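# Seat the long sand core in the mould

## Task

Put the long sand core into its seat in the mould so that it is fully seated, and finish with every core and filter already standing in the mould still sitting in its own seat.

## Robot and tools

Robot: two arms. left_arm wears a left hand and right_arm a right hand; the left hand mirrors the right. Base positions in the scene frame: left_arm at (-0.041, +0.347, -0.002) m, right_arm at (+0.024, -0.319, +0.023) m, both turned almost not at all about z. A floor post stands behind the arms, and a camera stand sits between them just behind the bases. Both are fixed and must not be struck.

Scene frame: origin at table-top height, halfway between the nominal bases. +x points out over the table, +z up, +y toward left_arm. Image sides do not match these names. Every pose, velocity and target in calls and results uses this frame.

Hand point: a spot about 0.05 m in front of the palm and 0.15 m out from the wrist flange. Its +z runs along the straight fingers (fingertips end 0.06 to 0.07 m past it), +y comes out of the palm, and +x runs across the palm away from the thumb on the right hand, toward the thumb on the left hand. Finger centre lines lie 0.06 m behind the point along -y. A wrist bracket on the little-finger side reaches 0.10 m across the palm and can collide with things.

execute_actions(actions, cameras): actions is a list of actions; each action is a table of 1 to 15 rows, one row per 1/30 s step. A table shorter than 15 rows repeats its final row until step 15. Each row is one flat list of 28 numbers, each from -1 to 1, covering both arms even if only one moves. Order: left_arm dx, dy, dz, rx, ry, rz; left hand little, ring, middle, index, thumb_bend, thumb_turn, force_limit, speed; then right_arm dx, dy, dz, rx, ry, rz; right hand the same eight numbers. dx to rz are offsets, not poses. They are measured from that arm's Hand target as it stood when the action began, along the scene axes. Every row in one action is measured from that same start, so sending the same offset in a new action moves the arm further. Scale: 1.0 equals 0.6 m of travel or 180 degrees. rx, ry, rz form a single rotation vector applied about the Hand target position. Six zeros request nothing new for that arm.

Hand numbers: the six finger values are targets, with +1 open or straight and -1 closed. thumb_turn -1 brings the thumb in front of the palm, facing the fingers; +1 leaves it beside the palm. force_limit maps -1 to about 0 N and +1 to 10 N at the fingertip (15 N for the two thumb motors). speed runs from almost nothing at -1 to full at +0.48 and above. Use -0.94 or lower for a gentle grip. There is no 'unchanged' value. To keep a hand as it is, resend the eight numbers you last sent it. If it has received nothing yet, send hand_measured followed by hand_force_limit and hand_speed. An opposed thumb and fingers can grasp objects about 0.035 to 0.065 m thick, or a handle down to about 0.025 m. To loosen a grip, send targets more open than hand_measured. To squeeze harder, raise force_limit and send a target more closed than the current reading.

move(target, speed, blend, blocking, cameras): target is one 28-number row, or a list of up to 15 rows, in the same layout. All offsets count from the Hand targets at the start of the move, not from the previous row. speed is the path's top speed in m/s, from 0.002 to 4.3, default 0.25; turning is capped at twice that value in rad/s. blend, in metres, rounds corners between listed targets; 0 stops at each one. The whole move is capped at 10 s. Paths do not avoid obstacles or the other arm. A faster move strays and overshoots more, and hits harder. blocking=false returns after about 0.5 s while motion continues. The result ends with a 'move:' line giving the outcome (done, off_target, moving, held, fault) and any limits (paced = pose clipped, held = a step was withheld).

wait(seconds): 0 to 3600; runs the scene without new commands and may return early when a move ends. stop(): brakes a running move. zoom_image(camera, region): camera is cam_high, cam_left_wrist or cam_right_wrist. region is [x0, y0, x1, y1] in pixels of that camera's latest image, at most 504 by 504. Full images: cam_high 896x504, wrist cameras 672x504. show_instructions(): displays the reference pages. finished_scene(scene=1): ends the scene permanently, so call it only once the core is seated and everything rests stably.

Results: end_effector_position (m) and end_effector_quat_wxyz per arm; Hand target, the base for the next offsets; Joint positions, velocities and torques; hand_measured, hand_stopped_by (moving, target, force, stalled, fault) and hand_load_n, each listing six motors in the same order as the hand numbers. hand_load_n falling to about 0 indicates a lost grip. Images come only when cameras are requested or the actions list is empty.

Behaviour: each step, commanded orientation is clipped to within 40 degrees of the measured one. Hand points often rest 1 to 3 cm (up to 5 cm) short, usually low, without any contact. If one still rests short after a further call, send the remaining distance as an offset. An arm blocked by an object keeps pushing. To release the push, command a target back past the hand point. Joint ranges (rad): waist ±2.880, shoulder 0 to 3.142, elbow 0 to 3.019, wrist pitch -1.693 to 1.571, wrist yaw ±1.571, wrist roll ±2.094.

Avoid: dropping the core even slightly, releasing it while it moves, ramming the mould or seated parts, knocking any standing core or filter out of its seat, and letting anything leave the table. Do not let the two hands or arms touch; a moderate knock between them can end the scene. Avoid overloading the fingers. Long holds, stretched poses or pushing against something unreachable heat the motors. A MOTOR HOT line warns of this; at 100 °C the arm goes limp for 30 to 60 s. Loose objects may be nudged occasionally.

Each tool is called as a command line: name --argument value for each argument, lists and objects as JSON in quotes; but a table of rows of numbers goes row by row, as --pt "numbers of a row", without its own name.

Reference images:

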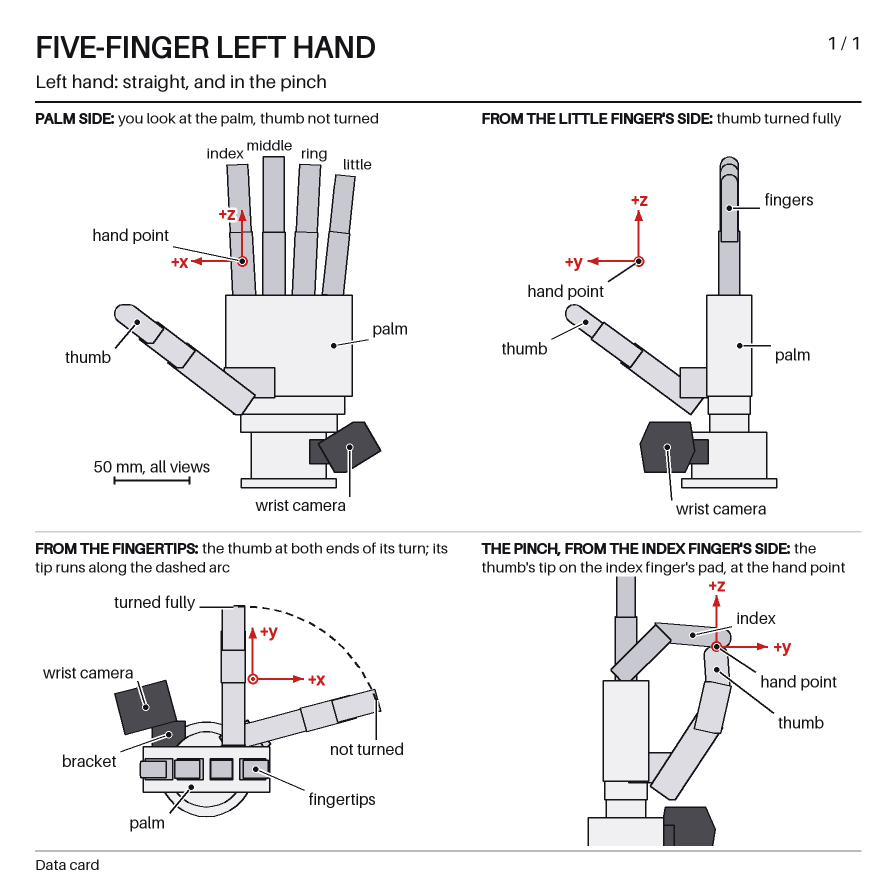

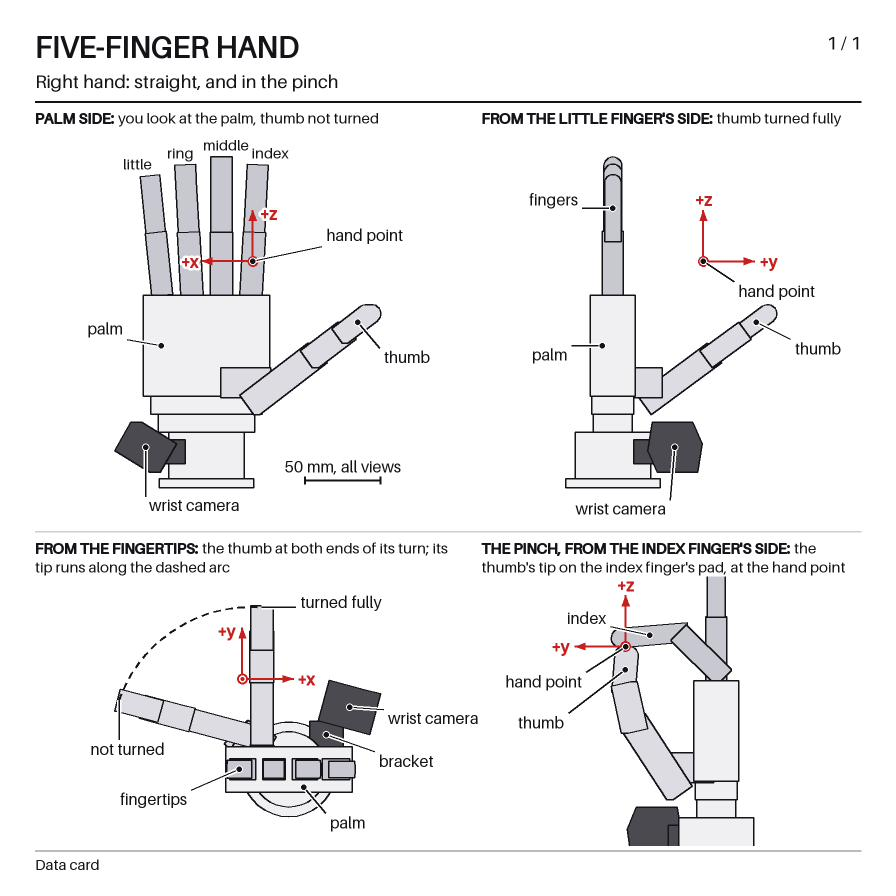

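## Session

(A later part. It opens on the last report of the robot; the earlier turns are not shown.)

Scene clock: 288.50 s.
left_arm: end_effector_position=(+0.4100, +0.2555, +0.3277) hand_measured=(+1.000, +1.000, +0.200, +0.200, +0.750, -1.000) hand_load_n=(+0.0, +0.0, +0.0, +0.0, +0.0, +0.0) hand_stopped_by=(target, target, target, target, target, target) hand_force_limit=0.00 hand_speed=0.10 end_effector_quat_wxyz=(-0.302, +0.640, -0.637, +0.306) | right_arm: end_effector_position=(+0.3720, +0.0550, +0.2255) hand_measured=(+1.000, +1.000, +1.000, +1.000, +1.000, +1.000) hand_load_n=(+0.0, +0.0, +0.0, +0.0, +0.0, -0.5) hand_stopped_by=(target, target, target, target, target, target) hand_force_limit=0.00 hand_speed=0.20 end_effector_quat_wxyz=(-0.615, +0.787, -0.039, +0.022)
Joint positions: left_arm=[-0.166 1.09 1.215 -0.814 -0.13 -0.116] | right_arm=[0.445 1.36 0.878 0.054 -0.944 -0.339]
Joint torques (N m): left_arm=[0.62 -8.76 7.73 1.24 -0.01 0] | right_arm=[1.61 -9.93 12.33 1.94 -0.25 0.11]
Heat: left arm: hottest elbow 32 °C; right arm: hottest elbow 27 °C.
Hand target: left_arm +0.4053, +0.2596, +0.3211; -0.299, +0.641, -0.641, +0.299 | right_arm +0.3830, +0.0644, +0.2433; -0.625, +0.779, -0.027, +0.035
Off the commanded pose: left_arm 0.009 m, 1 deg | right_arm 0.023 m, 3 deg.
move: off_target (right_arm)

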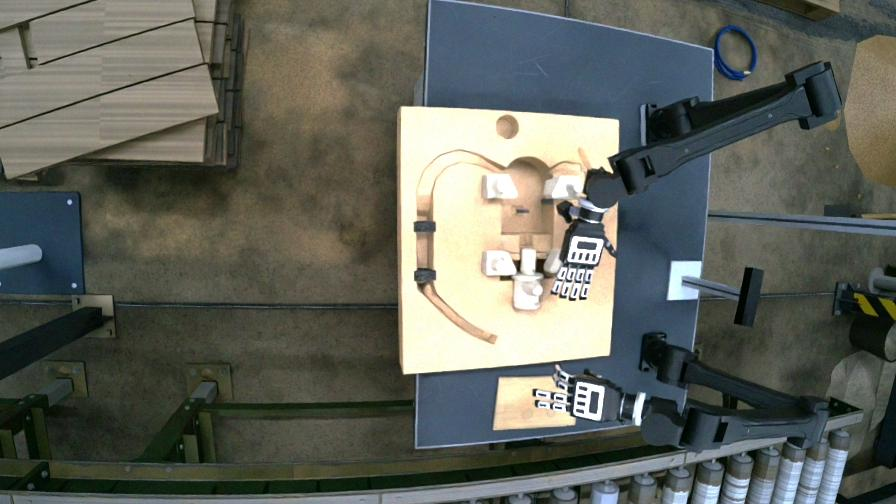

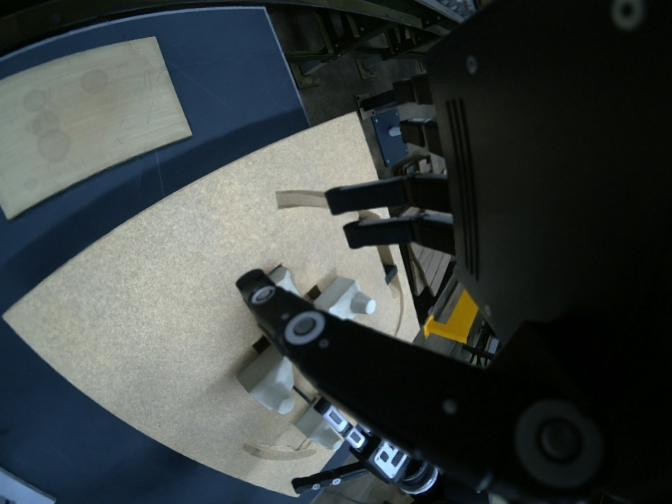

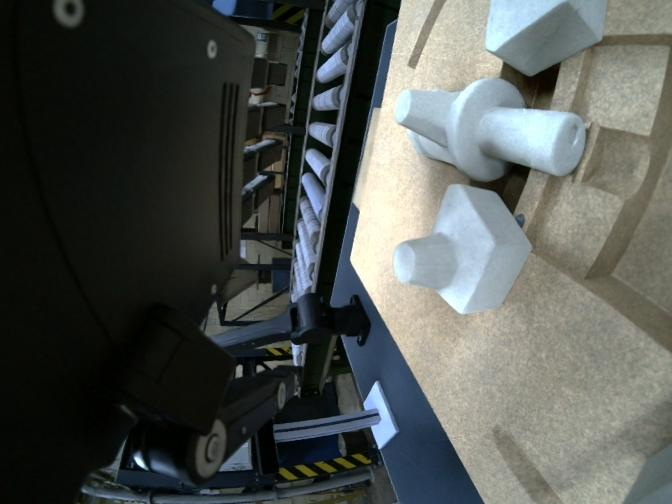

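move --pt "0 0 0 0 0 0 1 1 0.2 0.2 0.75 -1 0 0.1 0 -0.05 0.06 0 0 0 -1 -1 -1 -1 0.8 -1 0 0.3" --pt "0 0 0 0 0 0 1 1 0.2 0.2 0.75 -1 0 0.1 0.067 -0.107 0.06 -0.337 0.1863 -0.2294 -1 -1 -1 -1 0.8 -1 0 0.3" --pt "0 0 0 0 0 0 1 1 0.2 0.2 0.75 -1 0 0.1 0.067 -0.107 -0.1 -0.337 0.1863 -0.2294 -1 -1 -1 -1 0.8 -1 0 0.3" --speed 0.2 --cameras '["all"]'

Scene clock: 302.20 s.
left_arm: end_effector_position=(+0.4100, +0.2555, +0.3277) hand_measured=(+1.000, +1.000, +0.200, +0.200, +0.750, -1.000) hand_load_n=(+0.0, +0.0, +0.0, +0.0, +0.0, +0.0) hand_stopped_by=(target, target, target, target, target, target) hand_force_limit=0.00 hand_speed=0.10 end_effector_quat_wxyz=(-0.302, +0.640, -0.637, +0.306) | right_arm: end_effector_position=(+0.4234, -0.0095, +0.1856) hand_measured=(-1.000, -1.000, -1.000, -1.000, +0.800, -1.000) hand_load_n=(+0.0, +0.0, +0.0, +0.0, +0.0, +0.0) hand_stopped_by=(target, target, target, target, target, target) hand_force_limit=0.00 hand_speed=0.30 end_effector_quat_wxyz=(-0.074, +0.897, -0.433, +0.035)
Joint positions: left_arm=[-0.166 1.09 1.215 -0.814 -0.13 -0.116] | right_arm=[0.549 1.718 1.565 -1.255 -0.012 -0.067]
Joint torques (N m): left_arm=[0.73 -8.7 7.79 1.24 -0.02 0] | right_arm=[2.9 -15.68 9.16 0.9 0.1 0.18]
Heat: left arm: hottest elbow 32 °C; right arm: hottest elbow 27 °C.
Hand target: left_arm +0.4053, +0.2596, +0.3211; -0.299, +0.641, -0.641, +0.299 | right_arm +0.4232, +0.0000, +0.1832; -0.078, +0.899, -0.430, +0.037
Off the commanded pose: left_arm 0.009 m, 1 deg | right_arm 0.010 m, 1 deg.
move: done

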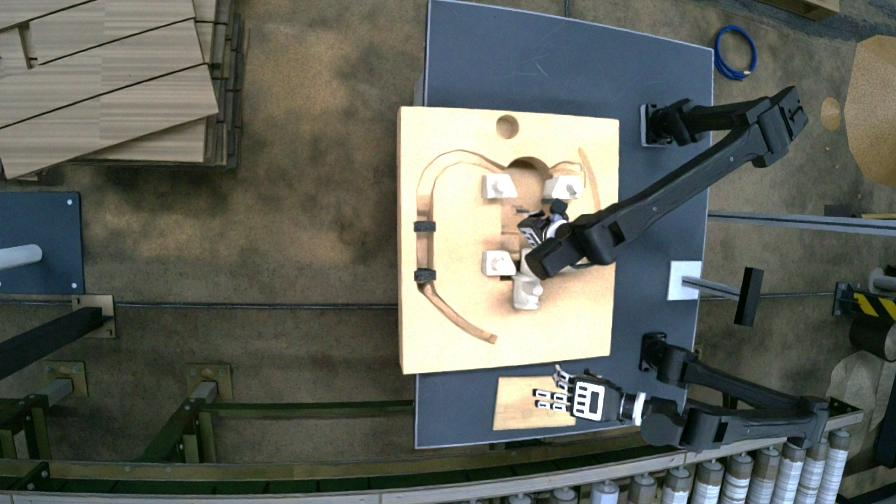

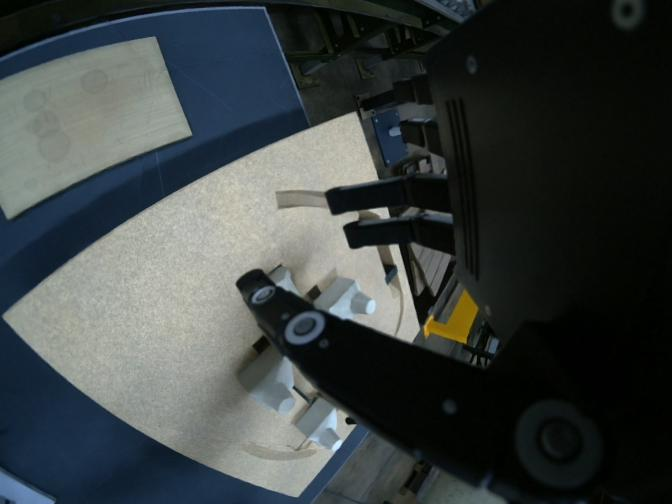

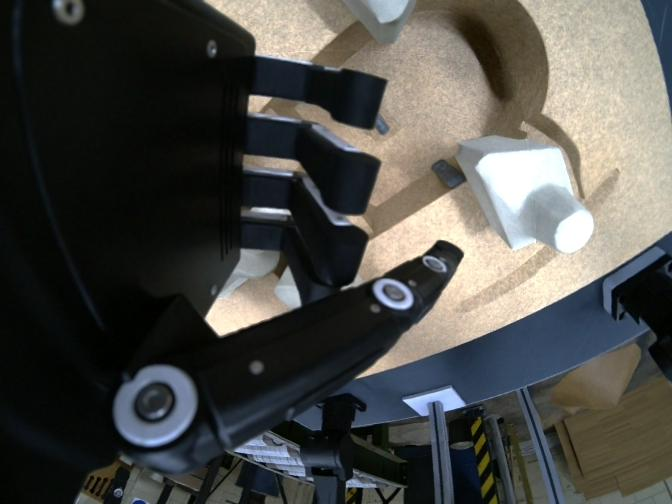

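zoom_image --camera "cam_high" --region '[480, 190, 600, 310]'

Scaled by 4.200.

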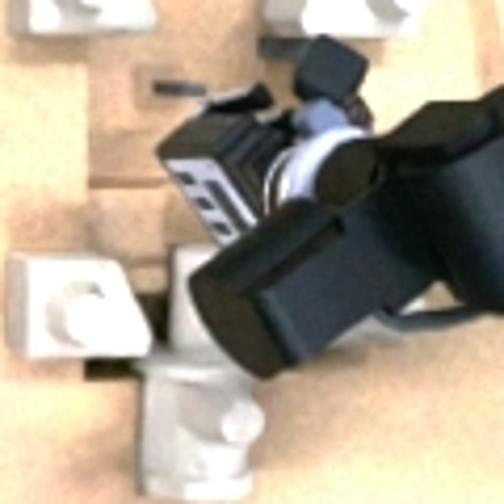

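move --pt "0 0 0 0 0 0 1 1 0.2 0.2 0.75 -1 0 0.1 0.0 0.024 0.0 0 0 0 -1 -1 -1 -1 0.8 -1 0 0.3" --pt "0 0 0 0 0 0 1 1 0.2 0.2 0.75 -1 0 0.1 0.0 0.024 -0.07 0 0 0 -1 -1 -1 -1 0.8 -1 0 0.3" --speed 0.06 --cameras '["cam_high","cam_right_wrist"]'

Scene clock: 304.67 s.
left_arm: end_effector_position=(+0.4100, +0.2555, +0.3277) hand_measured=(+1.000, +1.000, +0.200, +0.200, +0.750, -1.000) hand_load_n=(+0.0, +0.0, +0.0, +0.0, +0.0, +0.0) hand_stopped_by=(target, target, target, target, target, target) hand_force_limit=0.00 hand_speed=0.10 end_effector_quat_wxyz=(-0.302, +0.640, -0.637, +0.306) | right_arm: end_effector_position=(+0.4231, +0.0075, +0.1472) hand_measured=(-1.000, -1.000, -1.000, -1.000, +0.800, -1.000) hand_load_n=(+0.0, +0.5, +0.0, +0.0, +0.0, +0.0) hand_stopped_by=(target, target, target, target, target, target) hand_force_limit=0.00 hand_speed=0.30 end_effector_quat_wxyz=(-0.077, +0.898, -0.431, +0.037)
Joint positions: left_arm=[-0.166 1.09 1.215 -0.814 -0.13 -0.116] | right_arm=[0.575 1.757 1.515 -1.158 -0.009 -0.046]
Joint torques (N m): left_arm=[0.67 -8.76 7.76 1.24 -0.02 0] | right_arm=[2.61 -15.03 8.95 0.66 0.06 0.14]
Heat: left arm: hottest elbow 32 °C; right arm: hottest elbow 28 °C.
Hand target: left_arm +0.4053, +0.2596, +0.3211; -0.299, +0.641, -0.641, +0.299 | right_arm +0.4233, +0.0146, +0.1413; -0.078, +0.899, -0.430, +0.037
Off the commanded pose: left_arm 0.009 m, 1 deg | right_arm 0.009 m, 0 deg.
move: done

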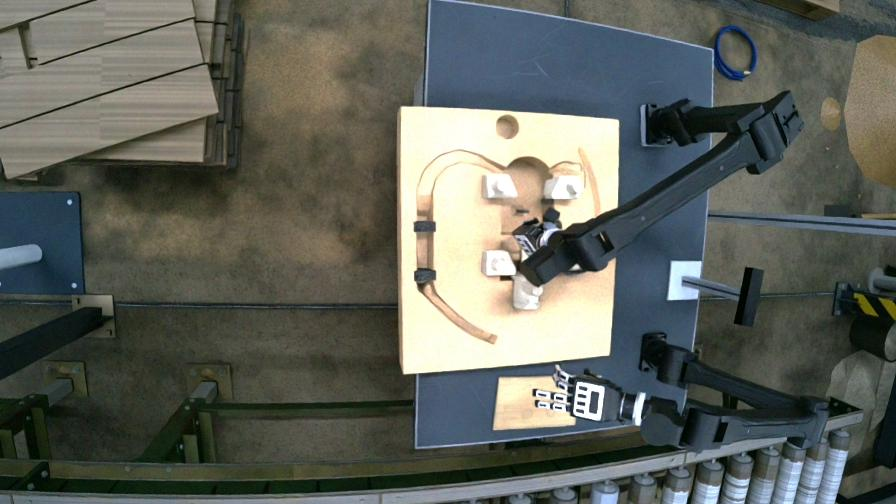

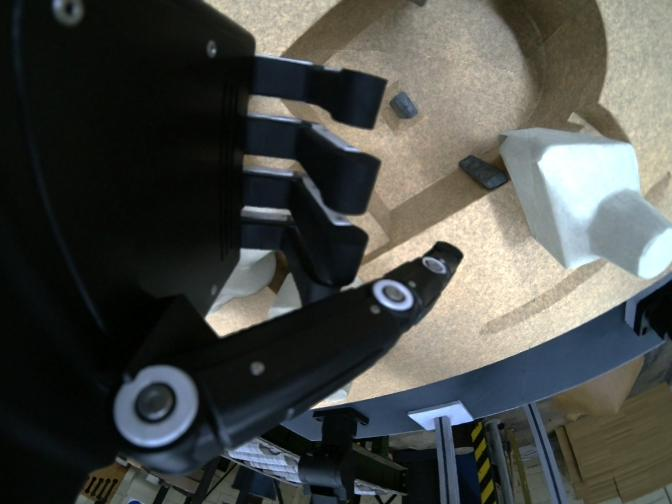

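move --target '[0,0,0,0,0,0,1,1,0.2,0.2,0.75,-1,0,0.1,0.0,0.0,-0.05,0,0,0,-1,-1,-1,-1,0.8,-1,0,0.3]' --speed 0.05 --cameras '["cam_right_wrist"]'

zoom_image --camera "cam_right_wrist" --region '[200, 200, 400, 340]'

Scene clock: 305.97 s.
left_arm: end_effector_position=(+0.4100, +0.2555, +0.3277) hand_measured=(+1.000, +1.000, +0.200, +0.200, +0.750, -1.000) hand_load_n=(+0.0, +0.0, +0.0, +0.0, +0.0, +0.0) hand_stopped_by=(target, target, target, target, target, target) hand_force_limit=0.00 hand_speed=0.10 end_effector_quat_wxyz=(-0.302, +0.640, -0.637, +0.306) | right_arm: end_effector_position=(+0.4237, +0.0079, +0.1184) hand_measured=(-1.000, -1.000, -1.000, -1.000, +0.800, -1.000) hand_load_n=(+0.0, +0.0, +0.0, +0.0, +0.0, +0.0) hand_stopped_by=(target, target, target, target, target, target) hand_force_limit=0.00 hand_speed=0.30 end_effector_quat_wxyz=(-0.078, +0.898, -0.431, +0.037)
Joint positions: left_arm=[-0.166 1.09 1.215 -0.814 -0.13 -0.116] | right_arm=[0.575 1.778 1.465 -1.085 -0.009 -0.046]
Joint torques (N m): left_arm=[0.67 -8.94 7.76 1.24 -0.01 0] | right_arm=[2.26 -15.33 8.43 0.54 0.09 0.15]
Heat: left arm: hottest elbow 32 °C; right arm: hottest elbow 28 °C.
Hand target: left_arm +0.4053, +0.2596, +0.3211; -0.299, +0.641, -0.641, +0.299 | right_arm +0.4232, +0.0145, +0.1114; -0.078, +0.899, -0.430, +0.037
Off the commanded pose: left_arm 0.009 m, 1 deg | right_arm 0.010 m, 0 deg.
move: done

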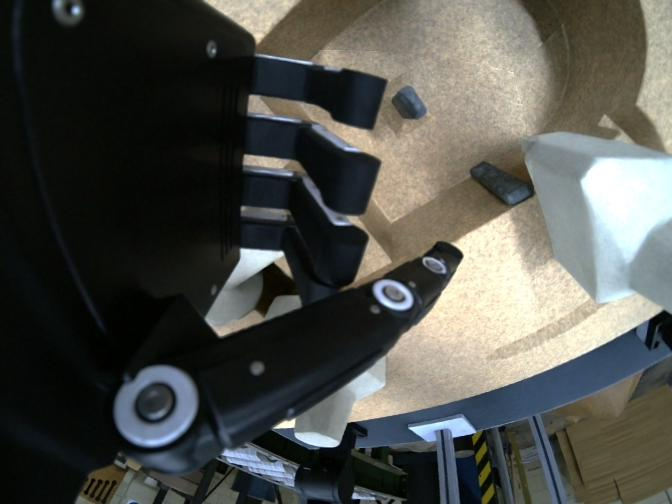

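Scaled by 2.520 from the camera's image (finer frame: 960x720).

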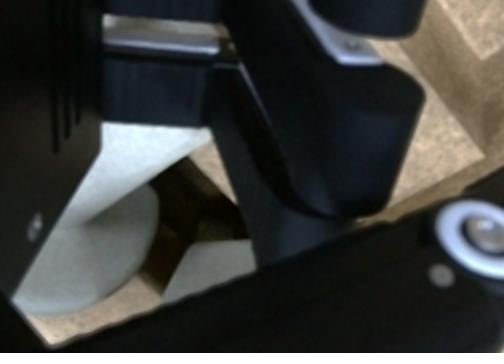

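move --target '[0,0,0,0,0,0,1,1,0.2,0.2,0.75,-1,0,0.1,0.0,0.0,-0.02,0,0,0,-1,-1,-1,-1,0.8,-1,0,0.3]' --speed 0.05 --cameras '["cam_right_wrist","cam_high"]'

zoom_image --camera "cam_high" --region '[480, 200, 600, 310]'

Scene clock: 307.30 s.
left_arm: end_effector_position=(+0.4100, +0.2555, +0.3277) hand_measured=(+1.000, +1.000, +0.200, +0.200, +0.750, -1.000) hand_load_n=(+0.0, +0.0, +0.0, +0.0, +0.0, +0.0) hand_stopped_by=(target, target, target, target, target, target) hand_force_limit=0.00 hand_speed=0.10 end_effector_quat_wxyz=(-0.302, +0.640, -0.637, +0.306) | right_arm: end_effector_position=(+0.4251, +0.0083, +0.1103) hand_measured=(-1.000, -1.000, -1.000, -1.000, +0.800, -1.000) hand_load_n=(+0.0, +0.0, +0.0, +0.0, -0.5, +0.0) hand_stopped_by=(target, target, target, target, target, target) hand_force_limit=0.00 hand_speed=0.30 end_effector_quat_wxyz=(-0.081, +0.898, -0.431, +0.040)
Joint positions: left_arm=[-0.166 1.09 1.215 -0.814 -0.13 -0.116] | right_arm=[0.575 1.782 1.449 -1.057 -0.006 -0.046]
Joint torques (N m): left_arm=[0.73 -8.82 7.75 1.25 -0.03 0.01] | right_arm=[1.9 -14.8 8.17 0.69 0 0.08]
Heat: left arm: hottest elbow 32 °C; right arm: hottest elbow 28 °C.
Hand target: left_arm +0.4053, +0.2596, +0.3211; -0.299, +0.641, -0.641, +0.299 | right_arm +0.4233, +0.0145, +0.0993; -0.078, +0.899, -0.430, +0.037
Off the commanded pose: left_arm 0.009 m, 1 deg | right_arm 0.013 m, 1 deg.
move: off_target (right_arm)
Images, in order (width x height): cam_high 896x504, cam_right_wrist 672x504.

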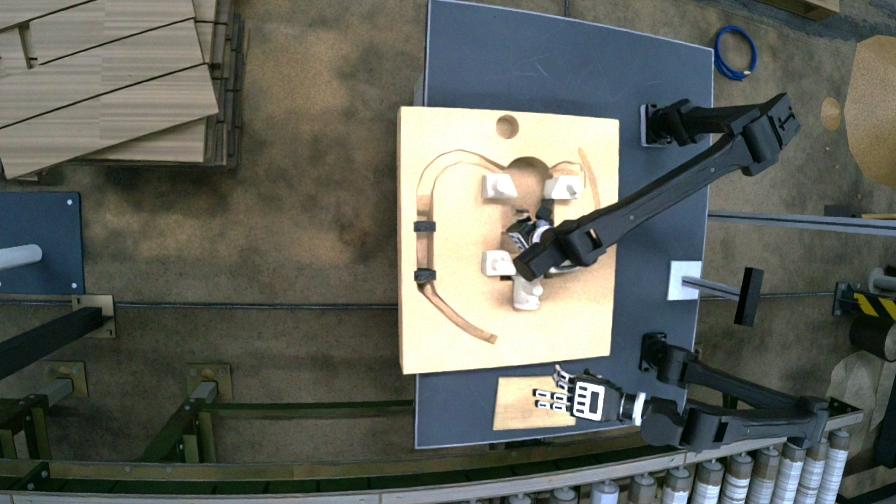

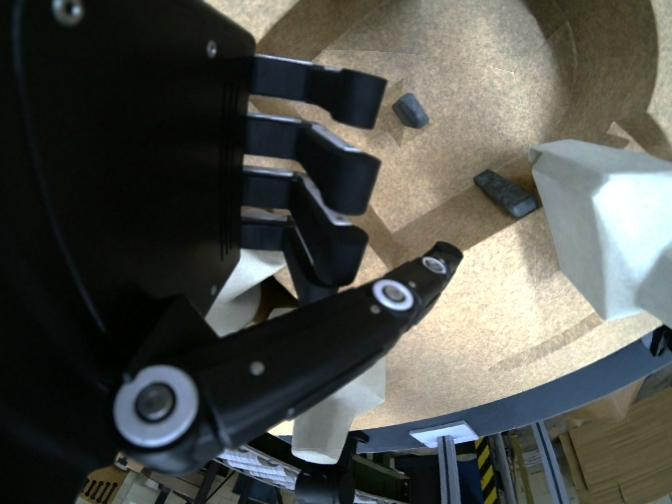

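Scaled by 4.200.

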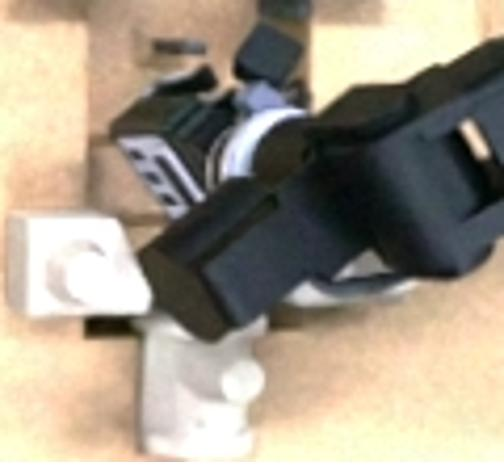

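move --target '[0,0,0,0,0,0,1,1,0.2,0.2,0.75,-1,0,0.1,0.0,0.0,-0.05,0,0,0,-1,-1,-1,-1,0.8,-1,0,0.3]' --speed 0.05 --cameras '["cam_right_wrist","cam_high","cam_left_wrist"]'

zoom_image --camera "cam_high" --region '[480, 200, 600, 310]'

Scene clock: 308.90 s.
left_arm: end_effector_position=(+0.4100, +0.2555, +0.3277) hand_measured=(+1.000, +1.000, +0.200, +0.200, +0.750, -1.000) hand_load_n=(+0.0, +0.0, +0.5, +0.0, +0.0, +0.0) hand_stopped_by=(target, target, target, target, target, target) hand_force_limit=0.00 hand_speed=0.10 end_effector_quat_wxyz=(-0.302, +0.640, -0.637, +0.306) | right_arm: end_effector_position=(+0.4314, +0.0066, +0.0888) hand_measured=(-1.000, -1.000, -1.000, -1.000, +0.800, -1.000) hand_load_n=(+0.0, +0.0, +0.5, +0.0, +0.0, +0.0) hand_stopped_by=(target, target, target, target, target, target) hand_force_limit=0.00 hand_speed=0.30 end_effector_quat_wxyz=(-0.087, +0.896, -0.433, +0.051)
Joint positions: left_arm=[-0.166 1.09 1.215 -0.814 -0.13 -0.116] | right_arm=[0.57 1.798 1.413 -0.985 0.008 -0.046]
Joint torques (N m): left_arm=[0.62 -8.76 7.8 1.25 -0.02 0] | right_arm=[2.73 -13.86 7.73 0.85 -0.58 0.1]
Heat: left arm: hottest elbow 32 °C; right arm: hottest elbow 28 °C.
Hand target: left_arm +0.4053, +0.2596, +0.3211; -0.299, +0.641, -0.641, +0.299 | right_arm +0.4232, +0.0145, +0.0693; -0.078, +0.899, -0.430, +0.037
Off the commanded pose: left_arm 0.009 m, 1 deg | right_arm 0.023 m, 2 deg.
move: off_target (right_arm)

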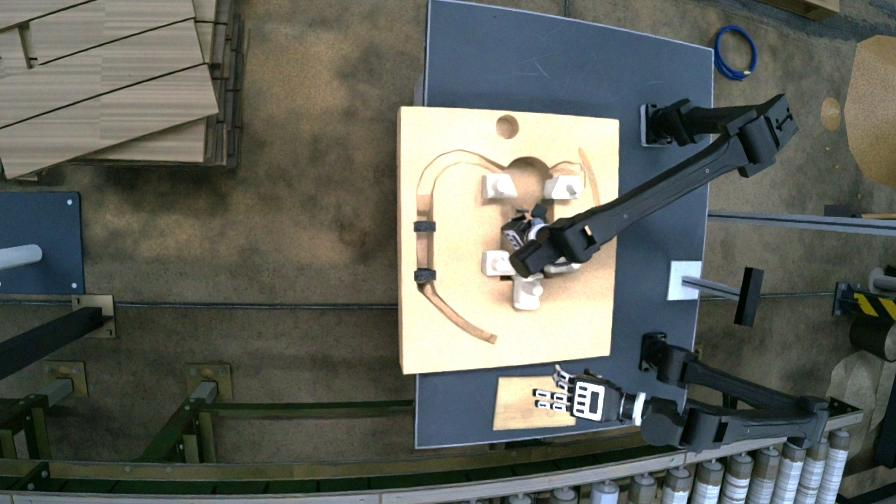

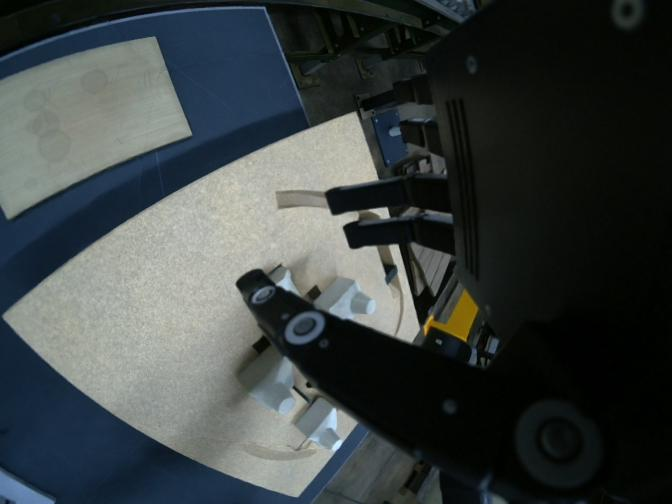

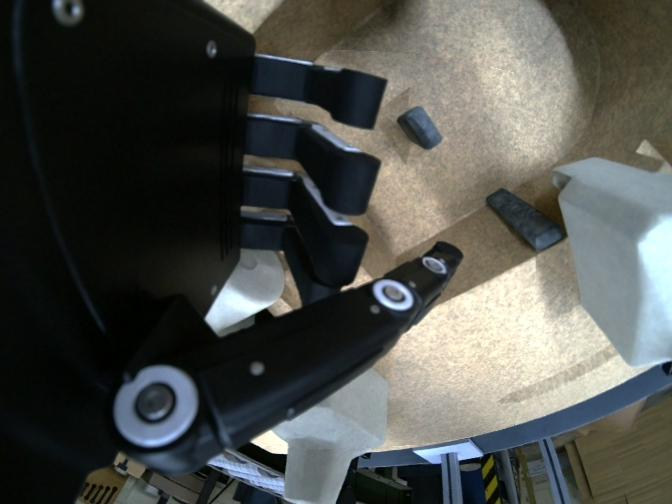

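Scaled by 4.200.

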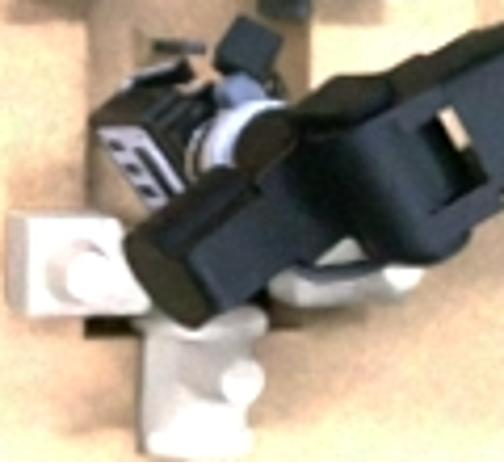

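move --pt "0 0 0 0 0 0 1 1 0.2 0.2 0.75 -1 0 0.1 0.0 0.0 0.14 0 0 0 -1 -1 -1 -1 0.8 -1 0 0.3" --pt "0 0 0 0 0 0 1 1 0.2 0.2 0.75 -1 0 0.1 0.03 0.0 0.14 0 0 0 -1 -1 -1 -1 0.8 -1 0 0.3" --pt "0 0 0 0 0 0 1 1 0.2 0.2 0.75 -1 0 0.1 0.03 0.0 0.09 0 0 0 -1 -1 -1 -1 0.8 -1 0 0.3" --speed 0.08 --cameras '["cam_right_wrist"]'

zoom_image --camera "cam_right_wrist" --region '[200, 180, 400, 340]'

Scene clock: 313.60 s.
left_arm: end_effector_position=(+0.4100, +0.2555, +0.3277) hand_measured=(+1.000, +1.000, +0.200, +0.200, +0.750, -1.000) hand_load_n=(+0.0, +0.0, +0.0, +0.0, +0.0, +0.0) hand_stopped_by=(target, target, target, target, target, target) hand_force_limit=0.00 hand_speed=0.10 end_effector_quat_wxyz=(-0.302, +0.640, -0.637, +0.306) | right_arm: end_effector_position=(+0.4368, +0.0141, +0.1302) hand_measured=(-1.000, -1.000, -1.000, -1.000, +0.800, -1.000) hand_load_n=(+0.0, +0.0, +0.0, +0.0, +0.0, +0.0) hand_stopped_by=(target, target, target, target, target, target) hand_force_limit=0.00 hand_speed=0.30 end_effector_quat_wxyz=(-0.078, +0.898, -0.432, +0.038)
Joint positions: left_arm=[-0.166 1.09 1.215 -0.814 -0.13 -0.116] | right_arm=[0.57 1.805 1.536 -1.13 -0.008 -0.048]
Joint torques (N m): left_arm=[0.62 -8.82 7.73 1.22 -0.02 -0.01] | right_arm=[1.32 -16.56 8.84 0.69 0.03 -0.09]
Heat: left arm: hottest elbow 32 °C; right arm: hottest elbow 28 °C.
Hand target: left_arm +0.4053, +0.2596, +0.3211; -0.299, +0.641, -0.641, +0.299 | right_arm +0.4412, +0.0145, +0.1234; -0.078, +0.899, -0.430, +0.037
Off the commanded pose: left_arm 0.009 m, 1 deg | right_arm 0.008 m, 0 deg.
move: done

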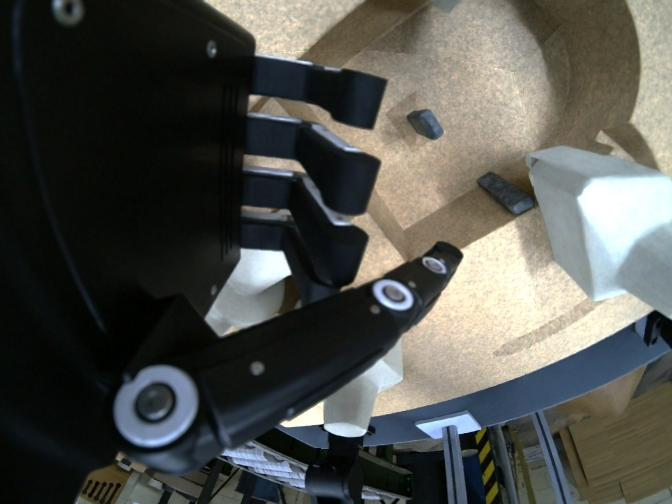

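Scaled by 2.520 from the camera's image (finer frame: 960x720).

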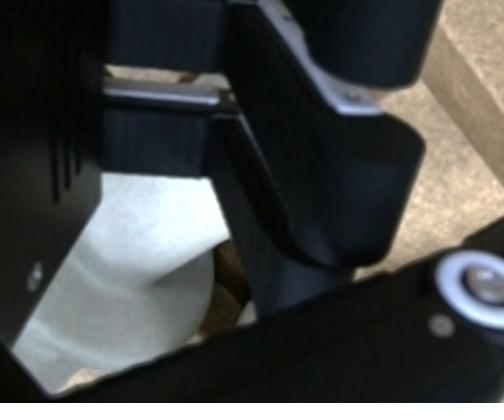

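move --target '[0,0,0,0,0,0,1,1,0.2,0.2,0.75,-1,0,0.1,0.0,0.0,-0.04,0,0,0,-1,-1,-1,-1,0.8,-1,0,0.3]' --speed 0.04 --cameras '["cam_right_wrist"]'

Scene clock: 314.83 s.
left_arm: end_effector_position=(+0.4100, +0.2555, +0.3277) hand_measured=(+1.000, +1.000, +0.200, +0.200, +0.750, -1.000) hand_load_n=(+0.0, +0.0, +0.0, +0.0, +0.0, +0.0) hand_stopped_by=(target, target, target, target, target, target) hand_force_limit=0.00 hand_speed=0.10 end_effector_quat_wxyz=(-0.302, +0.640, -0.637, +0.306) | right_arm: end_effector_position=(+0.4376, +0.0144, +0.1096) hand_measured=(-1.000, -1.000, -1.000, -1.000, +0.800, -1.000) hand_load_n=(+0.0, +0.0, +0.0, -0.5, +0.0, +0.0) hand_stopped_by=(target, target, target, target, target, target) hand_force_limit=0.00 hand_speed=0.30 end_effector_quat_wxyz=(-0.080, +0.898, -0.431, +0.039)
Joint positions: left_arm=[-0.166 1.09 1.215 -0.814 -0.13 -0.116] | right_arm=[0.57 1.819 1.501 -1.074 -0.008 -0.05]
Joint torques (N m): left_arm=[0.56 -8.76 7.77 1.24 -0.02 0] | right_arm=[0.26 -16.03 8.55 1.06 -0.08 -0.05]
Heat: left arm: hottest elbow 32 °C; right arm: hottest elbow 28 °C.
Hand target: left_arm +0.4053, +0.2596, +0.3211; -0.299, +0.641, -0.641, +0.299 | right_arm +0.4412, +0.0145, +0.0993; -0.078, +0.899, -0.430, +0.037
Off the commanded pose: left_arm 0.009 m, 1 deg | right_arm 0.011 m, 0 deg.
move: off_target (right_arm)

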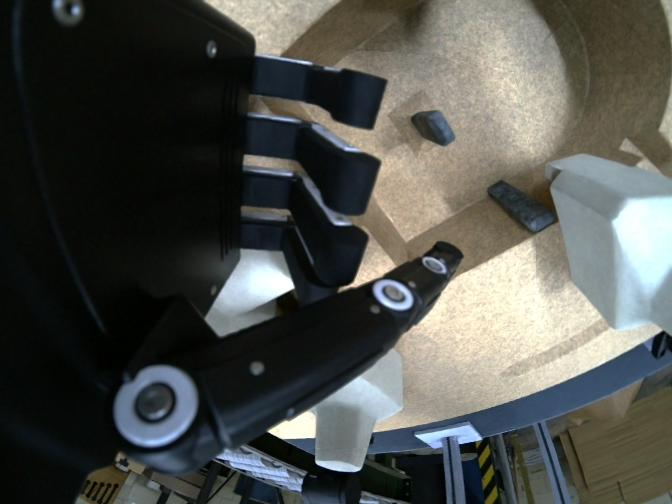

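move --target '[0,0,0,0,0,0,1,1,0.2,0.2,0.75,-1,0,0.1,0.0,0.0,-0.05,0,0,0,-1,-1,-1,-1,0.8,-1,0,0.3]' --speed 0.04 --cameras '["cam_right_wrist"]'

zoom_image --camera "cam_right_wrist" --region '[200, 180, 400, 340]'

Scene clock: 316.07 s.
left_arm: end_effector_position=(+0.4100, +0.2555, +0.3277) hand_measured=(+1.000, +1.000, +0.200, +0.200, +0.750, -1.000) hand_load_n=(+0.0, +0.0, +0.0, +0.0, +0.0, +0.0) hand_stopped_by=(target, target, target, target, target, target) hand_force_limit=0.00 hand_speed=0.10 end_effector_quat_wxyz=(-0.302, +0.640, -0.637, +0.306) | right_arm: end_effector_position=(+0.4408, +0.0139, +0.0857) hand_measured=(-1.000, -1.000, -1.000, -1.000, +0.800, -1.000) hand_load_n=(-0.5, +0.0, +0.5, +0.0, +0.0, +0.0) hand_stopped_by=(target, target, target, target, target, target) hand_force_limit=0.00 hand_speed=0.30 end_effector_quat_wxyz=(-0.083, +0.897, -0.432, +0.043)
Joint positions: left_arm=[-0.166 1.09 1.215 -0.814 -0.13 -0.116] | right_arm=[0.568 1.84 1.465 -1.009 -0.004 -0.052]
Joint torques (N m): left_arm=[0.79 -8.88 7.77 1.21 -0.03 0] | right_arm=[1.38 -15.27 7.54 1.14 -0.23 -0.02]
Heat: left arm: hottest elbow 32 °C; right arm: hottest elbow 28 °C.
Hand target: left_arm +0.4053, +0.2596, +0.3211; -0.299, +0.641, -0.641, +0.299 | right_arm +0.4413, +0.0145, +0.0693; -0.078, +0.898, -0.430, +0.037
Off the commanded pose: left_arm 0.009 m, 1 deg | right_arm 0.016 m, 1 deg.
move: off_target (right_arm)

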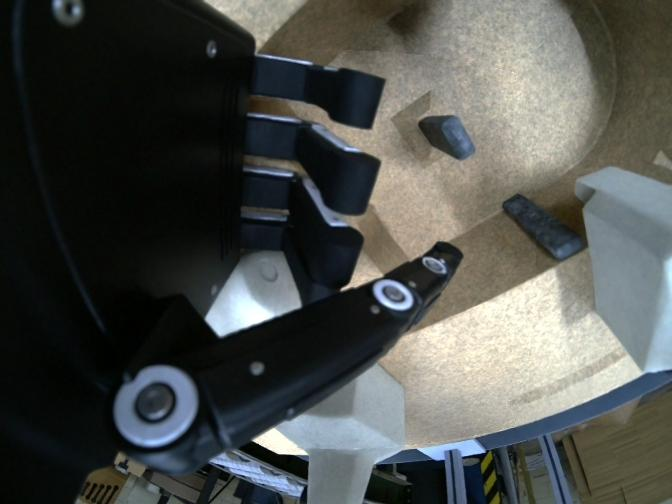

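Scaled by 2.520 from the camera's image (finer frame: 960x720).

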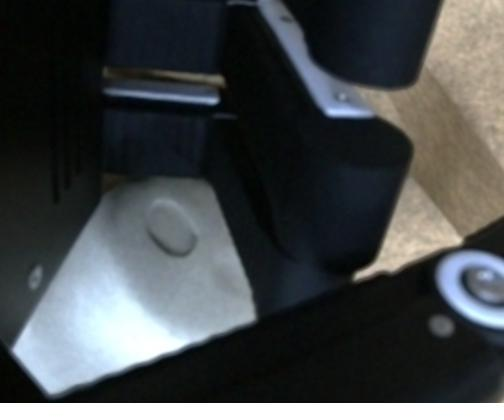

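wait --seconds 0.1 --cameras '["cam_high","cam_left_wrist"]'

zoom_image --camera "cam_high" --region '[480, 200, 600, 320]'

zoom_image --camera "cam_left_wrist" --region '[220, 240, 400, 440]'

Scene clock: 316.47 s.
left_arm: end_effector_position=(+0.4100, +0.2555, +0.3277) hand_measured=(+1.000, +1.000, +0.200, +0.200, +0.750, -1.000) hand_load_n=(+0.0, +0.0, +0.0, +0.0, +0.0, +0.0) hand_stopped_by=(target, target, target, target, target, target) hand_force_limit=0.00 hand_speed=0.10 end_effector_quat_wxyz=(-0.302, +0.640, -0.637, +0.306) | right_arm: end_effector_position=(+0.4408, +0.0139, +0.0857) hand_measured=(-1.000, -1.000, -1.000, -1.000, +0.800, -1.000) hand_load_n=(+0.0, +0.0, +0.0, +0.0, +0.0, +0.0) hand_stopped_by=(target, target, target, target, target, target) hand_force_limit=0.00 hand_speed=0.30 end_effector_quat_wxyz=(-0.083, +0.897, -0.432, +0.043)
Joint positions: left_arm=[-0.166 1.09 1.215 -0.814 -0.13 -0.116] | right_arm=[0.568 1.84 1.465 -1.009 -0.004 -0.052]
Joint torques (N m): left_arm=[0.56 -8.94 7.82 1.25 -0.01 0] | right_arm=[0.67 -14.39 7.54 0.99 -0.26 -0.01]
Heat: left arm: hottest elbow 32 °C; right arm: hottest elbow 28 °C.
Hand target: left_arm +0.4053, +0.2596, +0.3211; -0.299, +0.641, -0.641, +0.299 | right_arm +0.4413, +0.0145, +0.0693; -0.078, +0.898, -0.430, +0.037
Off the commanded pose: left_arm 0.009 m, 1 deg | right_arm 0.016 m, 1 deg.
wait: 0.10 s; at rest from the start

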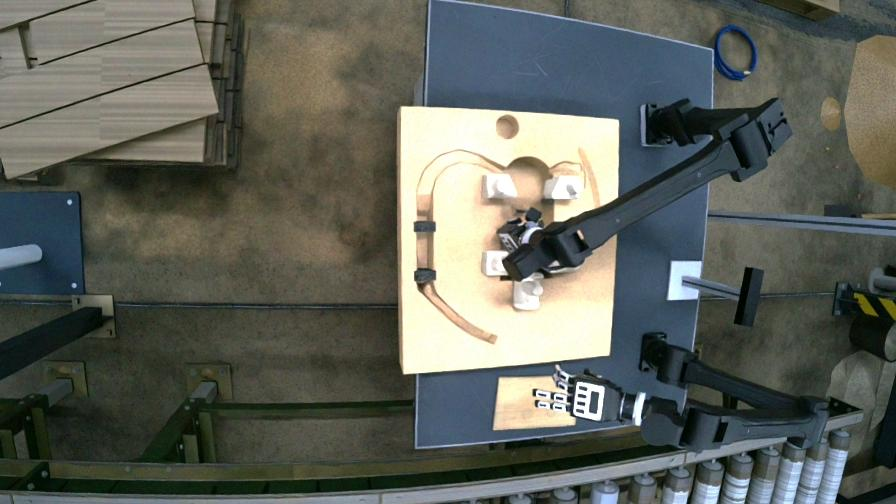

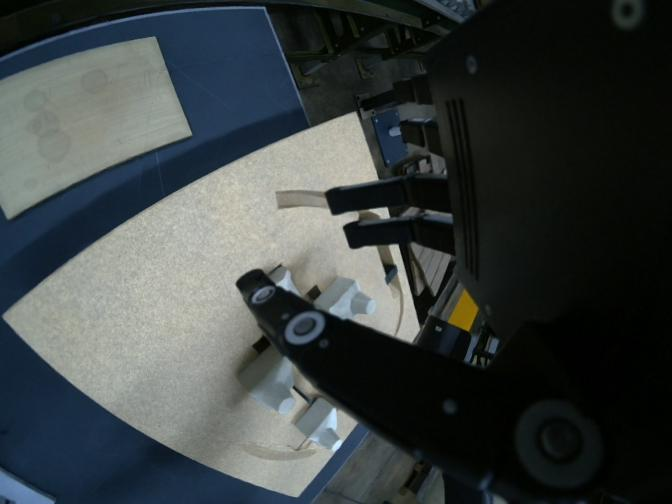

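Scaled by 4.200.

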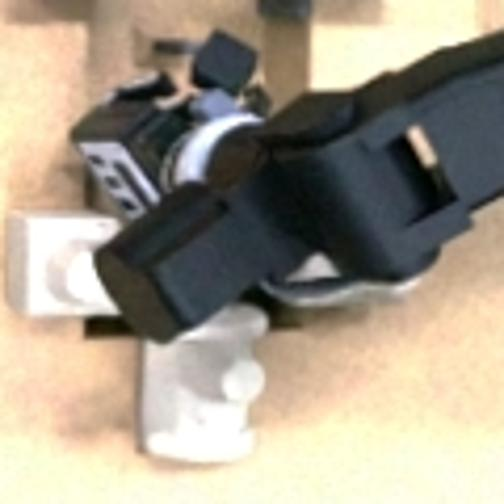

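Scaled by 2.520 from the camera's image (finer frame: 960x720).

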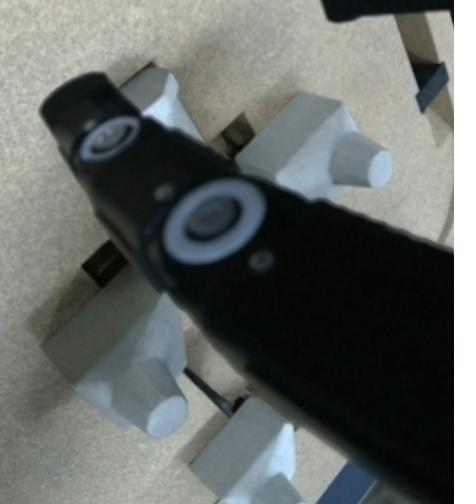

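move --target '[0,0,0,0,0,0,1,1,0.2,0.2,0.75,-1,0,0.1,0.0,0.0,0.1,0,0,0,-1,-1,-1,-1,0.8,-1,0,0.3]' --speed 0.06 --cameras '["cam_right_wrist","cam_high"]'

zoom_image --camera "cam_high" --region '[480, 200, 600, 320]'

Scene clock: 318.57 s.
left_arm: end_effector_position=(+0.4100, +0.2555, +0.3277) hand_measured=(+1.000, +1.000, +0.200, +0.200, +0.750, -1.000) hand_load_n=(+0.0, +0.0, +0.0, +0.0, +0.0, +0.0) hand_stopped_by=(target, target, target, target, target, target) hand_force_limit=0.00 hand_speed=0.10 end_effector_quat_wxyz=(-0.302, +0.640, -0.637, +0.306) | right_arm: end_effector_position=(+0.4314, +0.0082, +0.1106) hand_measured=(-1.000, -1.000, -1.000, -1.000, +0.800, -1.000) hand_load_n=(+0.0, +0.0, +0.0, +0.0, +0.0, +0.0) hand_stopped_by=(target, target, target, target, target, target) hand_force_limit=0.00 hand_speed=0.30 end_effector_quat_wxyz=(-0.062, +0.899, -0.432, +0.029)
Joint positions: left_arm=[-0.166 1.09 1.215 -0.814 -0.13 -0.116] | right_arm=[0.568 1.825 1.509 -1.118 -0.008 -0.052]
Joint torques (N m): left_arm=[0.62 -8.88 7.76 1.24 -0.03 0.01] | right_arm=[0.67 -17.08 11.84 -0.28 -0.03 0]
Heat: left arm: hottest elbow 32 °C; right arm: hottest elbow 28 °C.
Hand target: left_arm +0.4053, +0.2596, +0.3211; -0.299, +0.641, -0.641, +0.299 | right_arm +0.4412, +0.0145, +0.1292; -0.078, +0.898, -0.430, +0.037
Off the commanded pose: left_arm 0.009 m, 1 deg | right_arm 0.022 m, 2 deg.
move: off_target (right_arm)
Images, in order (width x height): cam_high 896x504, cam_right_wrist 672x504.

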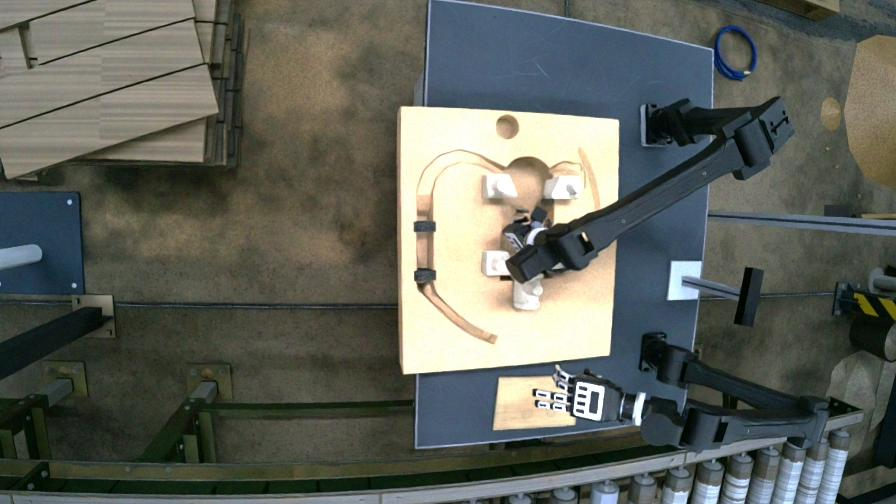

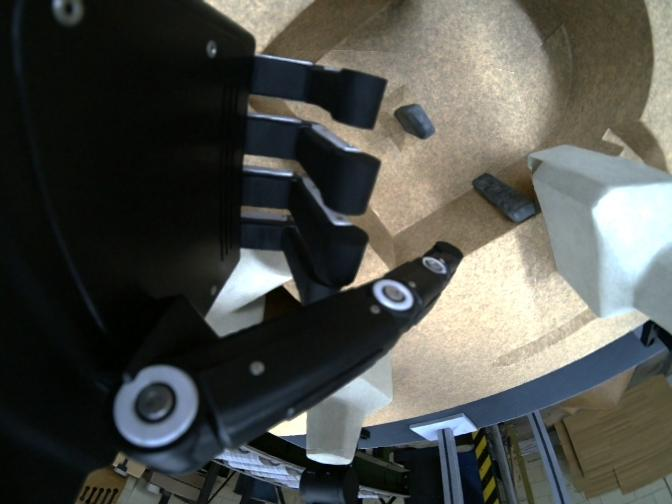

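Scaled by 4.200.

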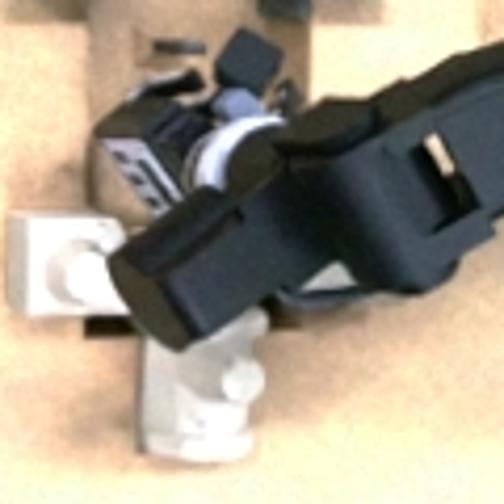

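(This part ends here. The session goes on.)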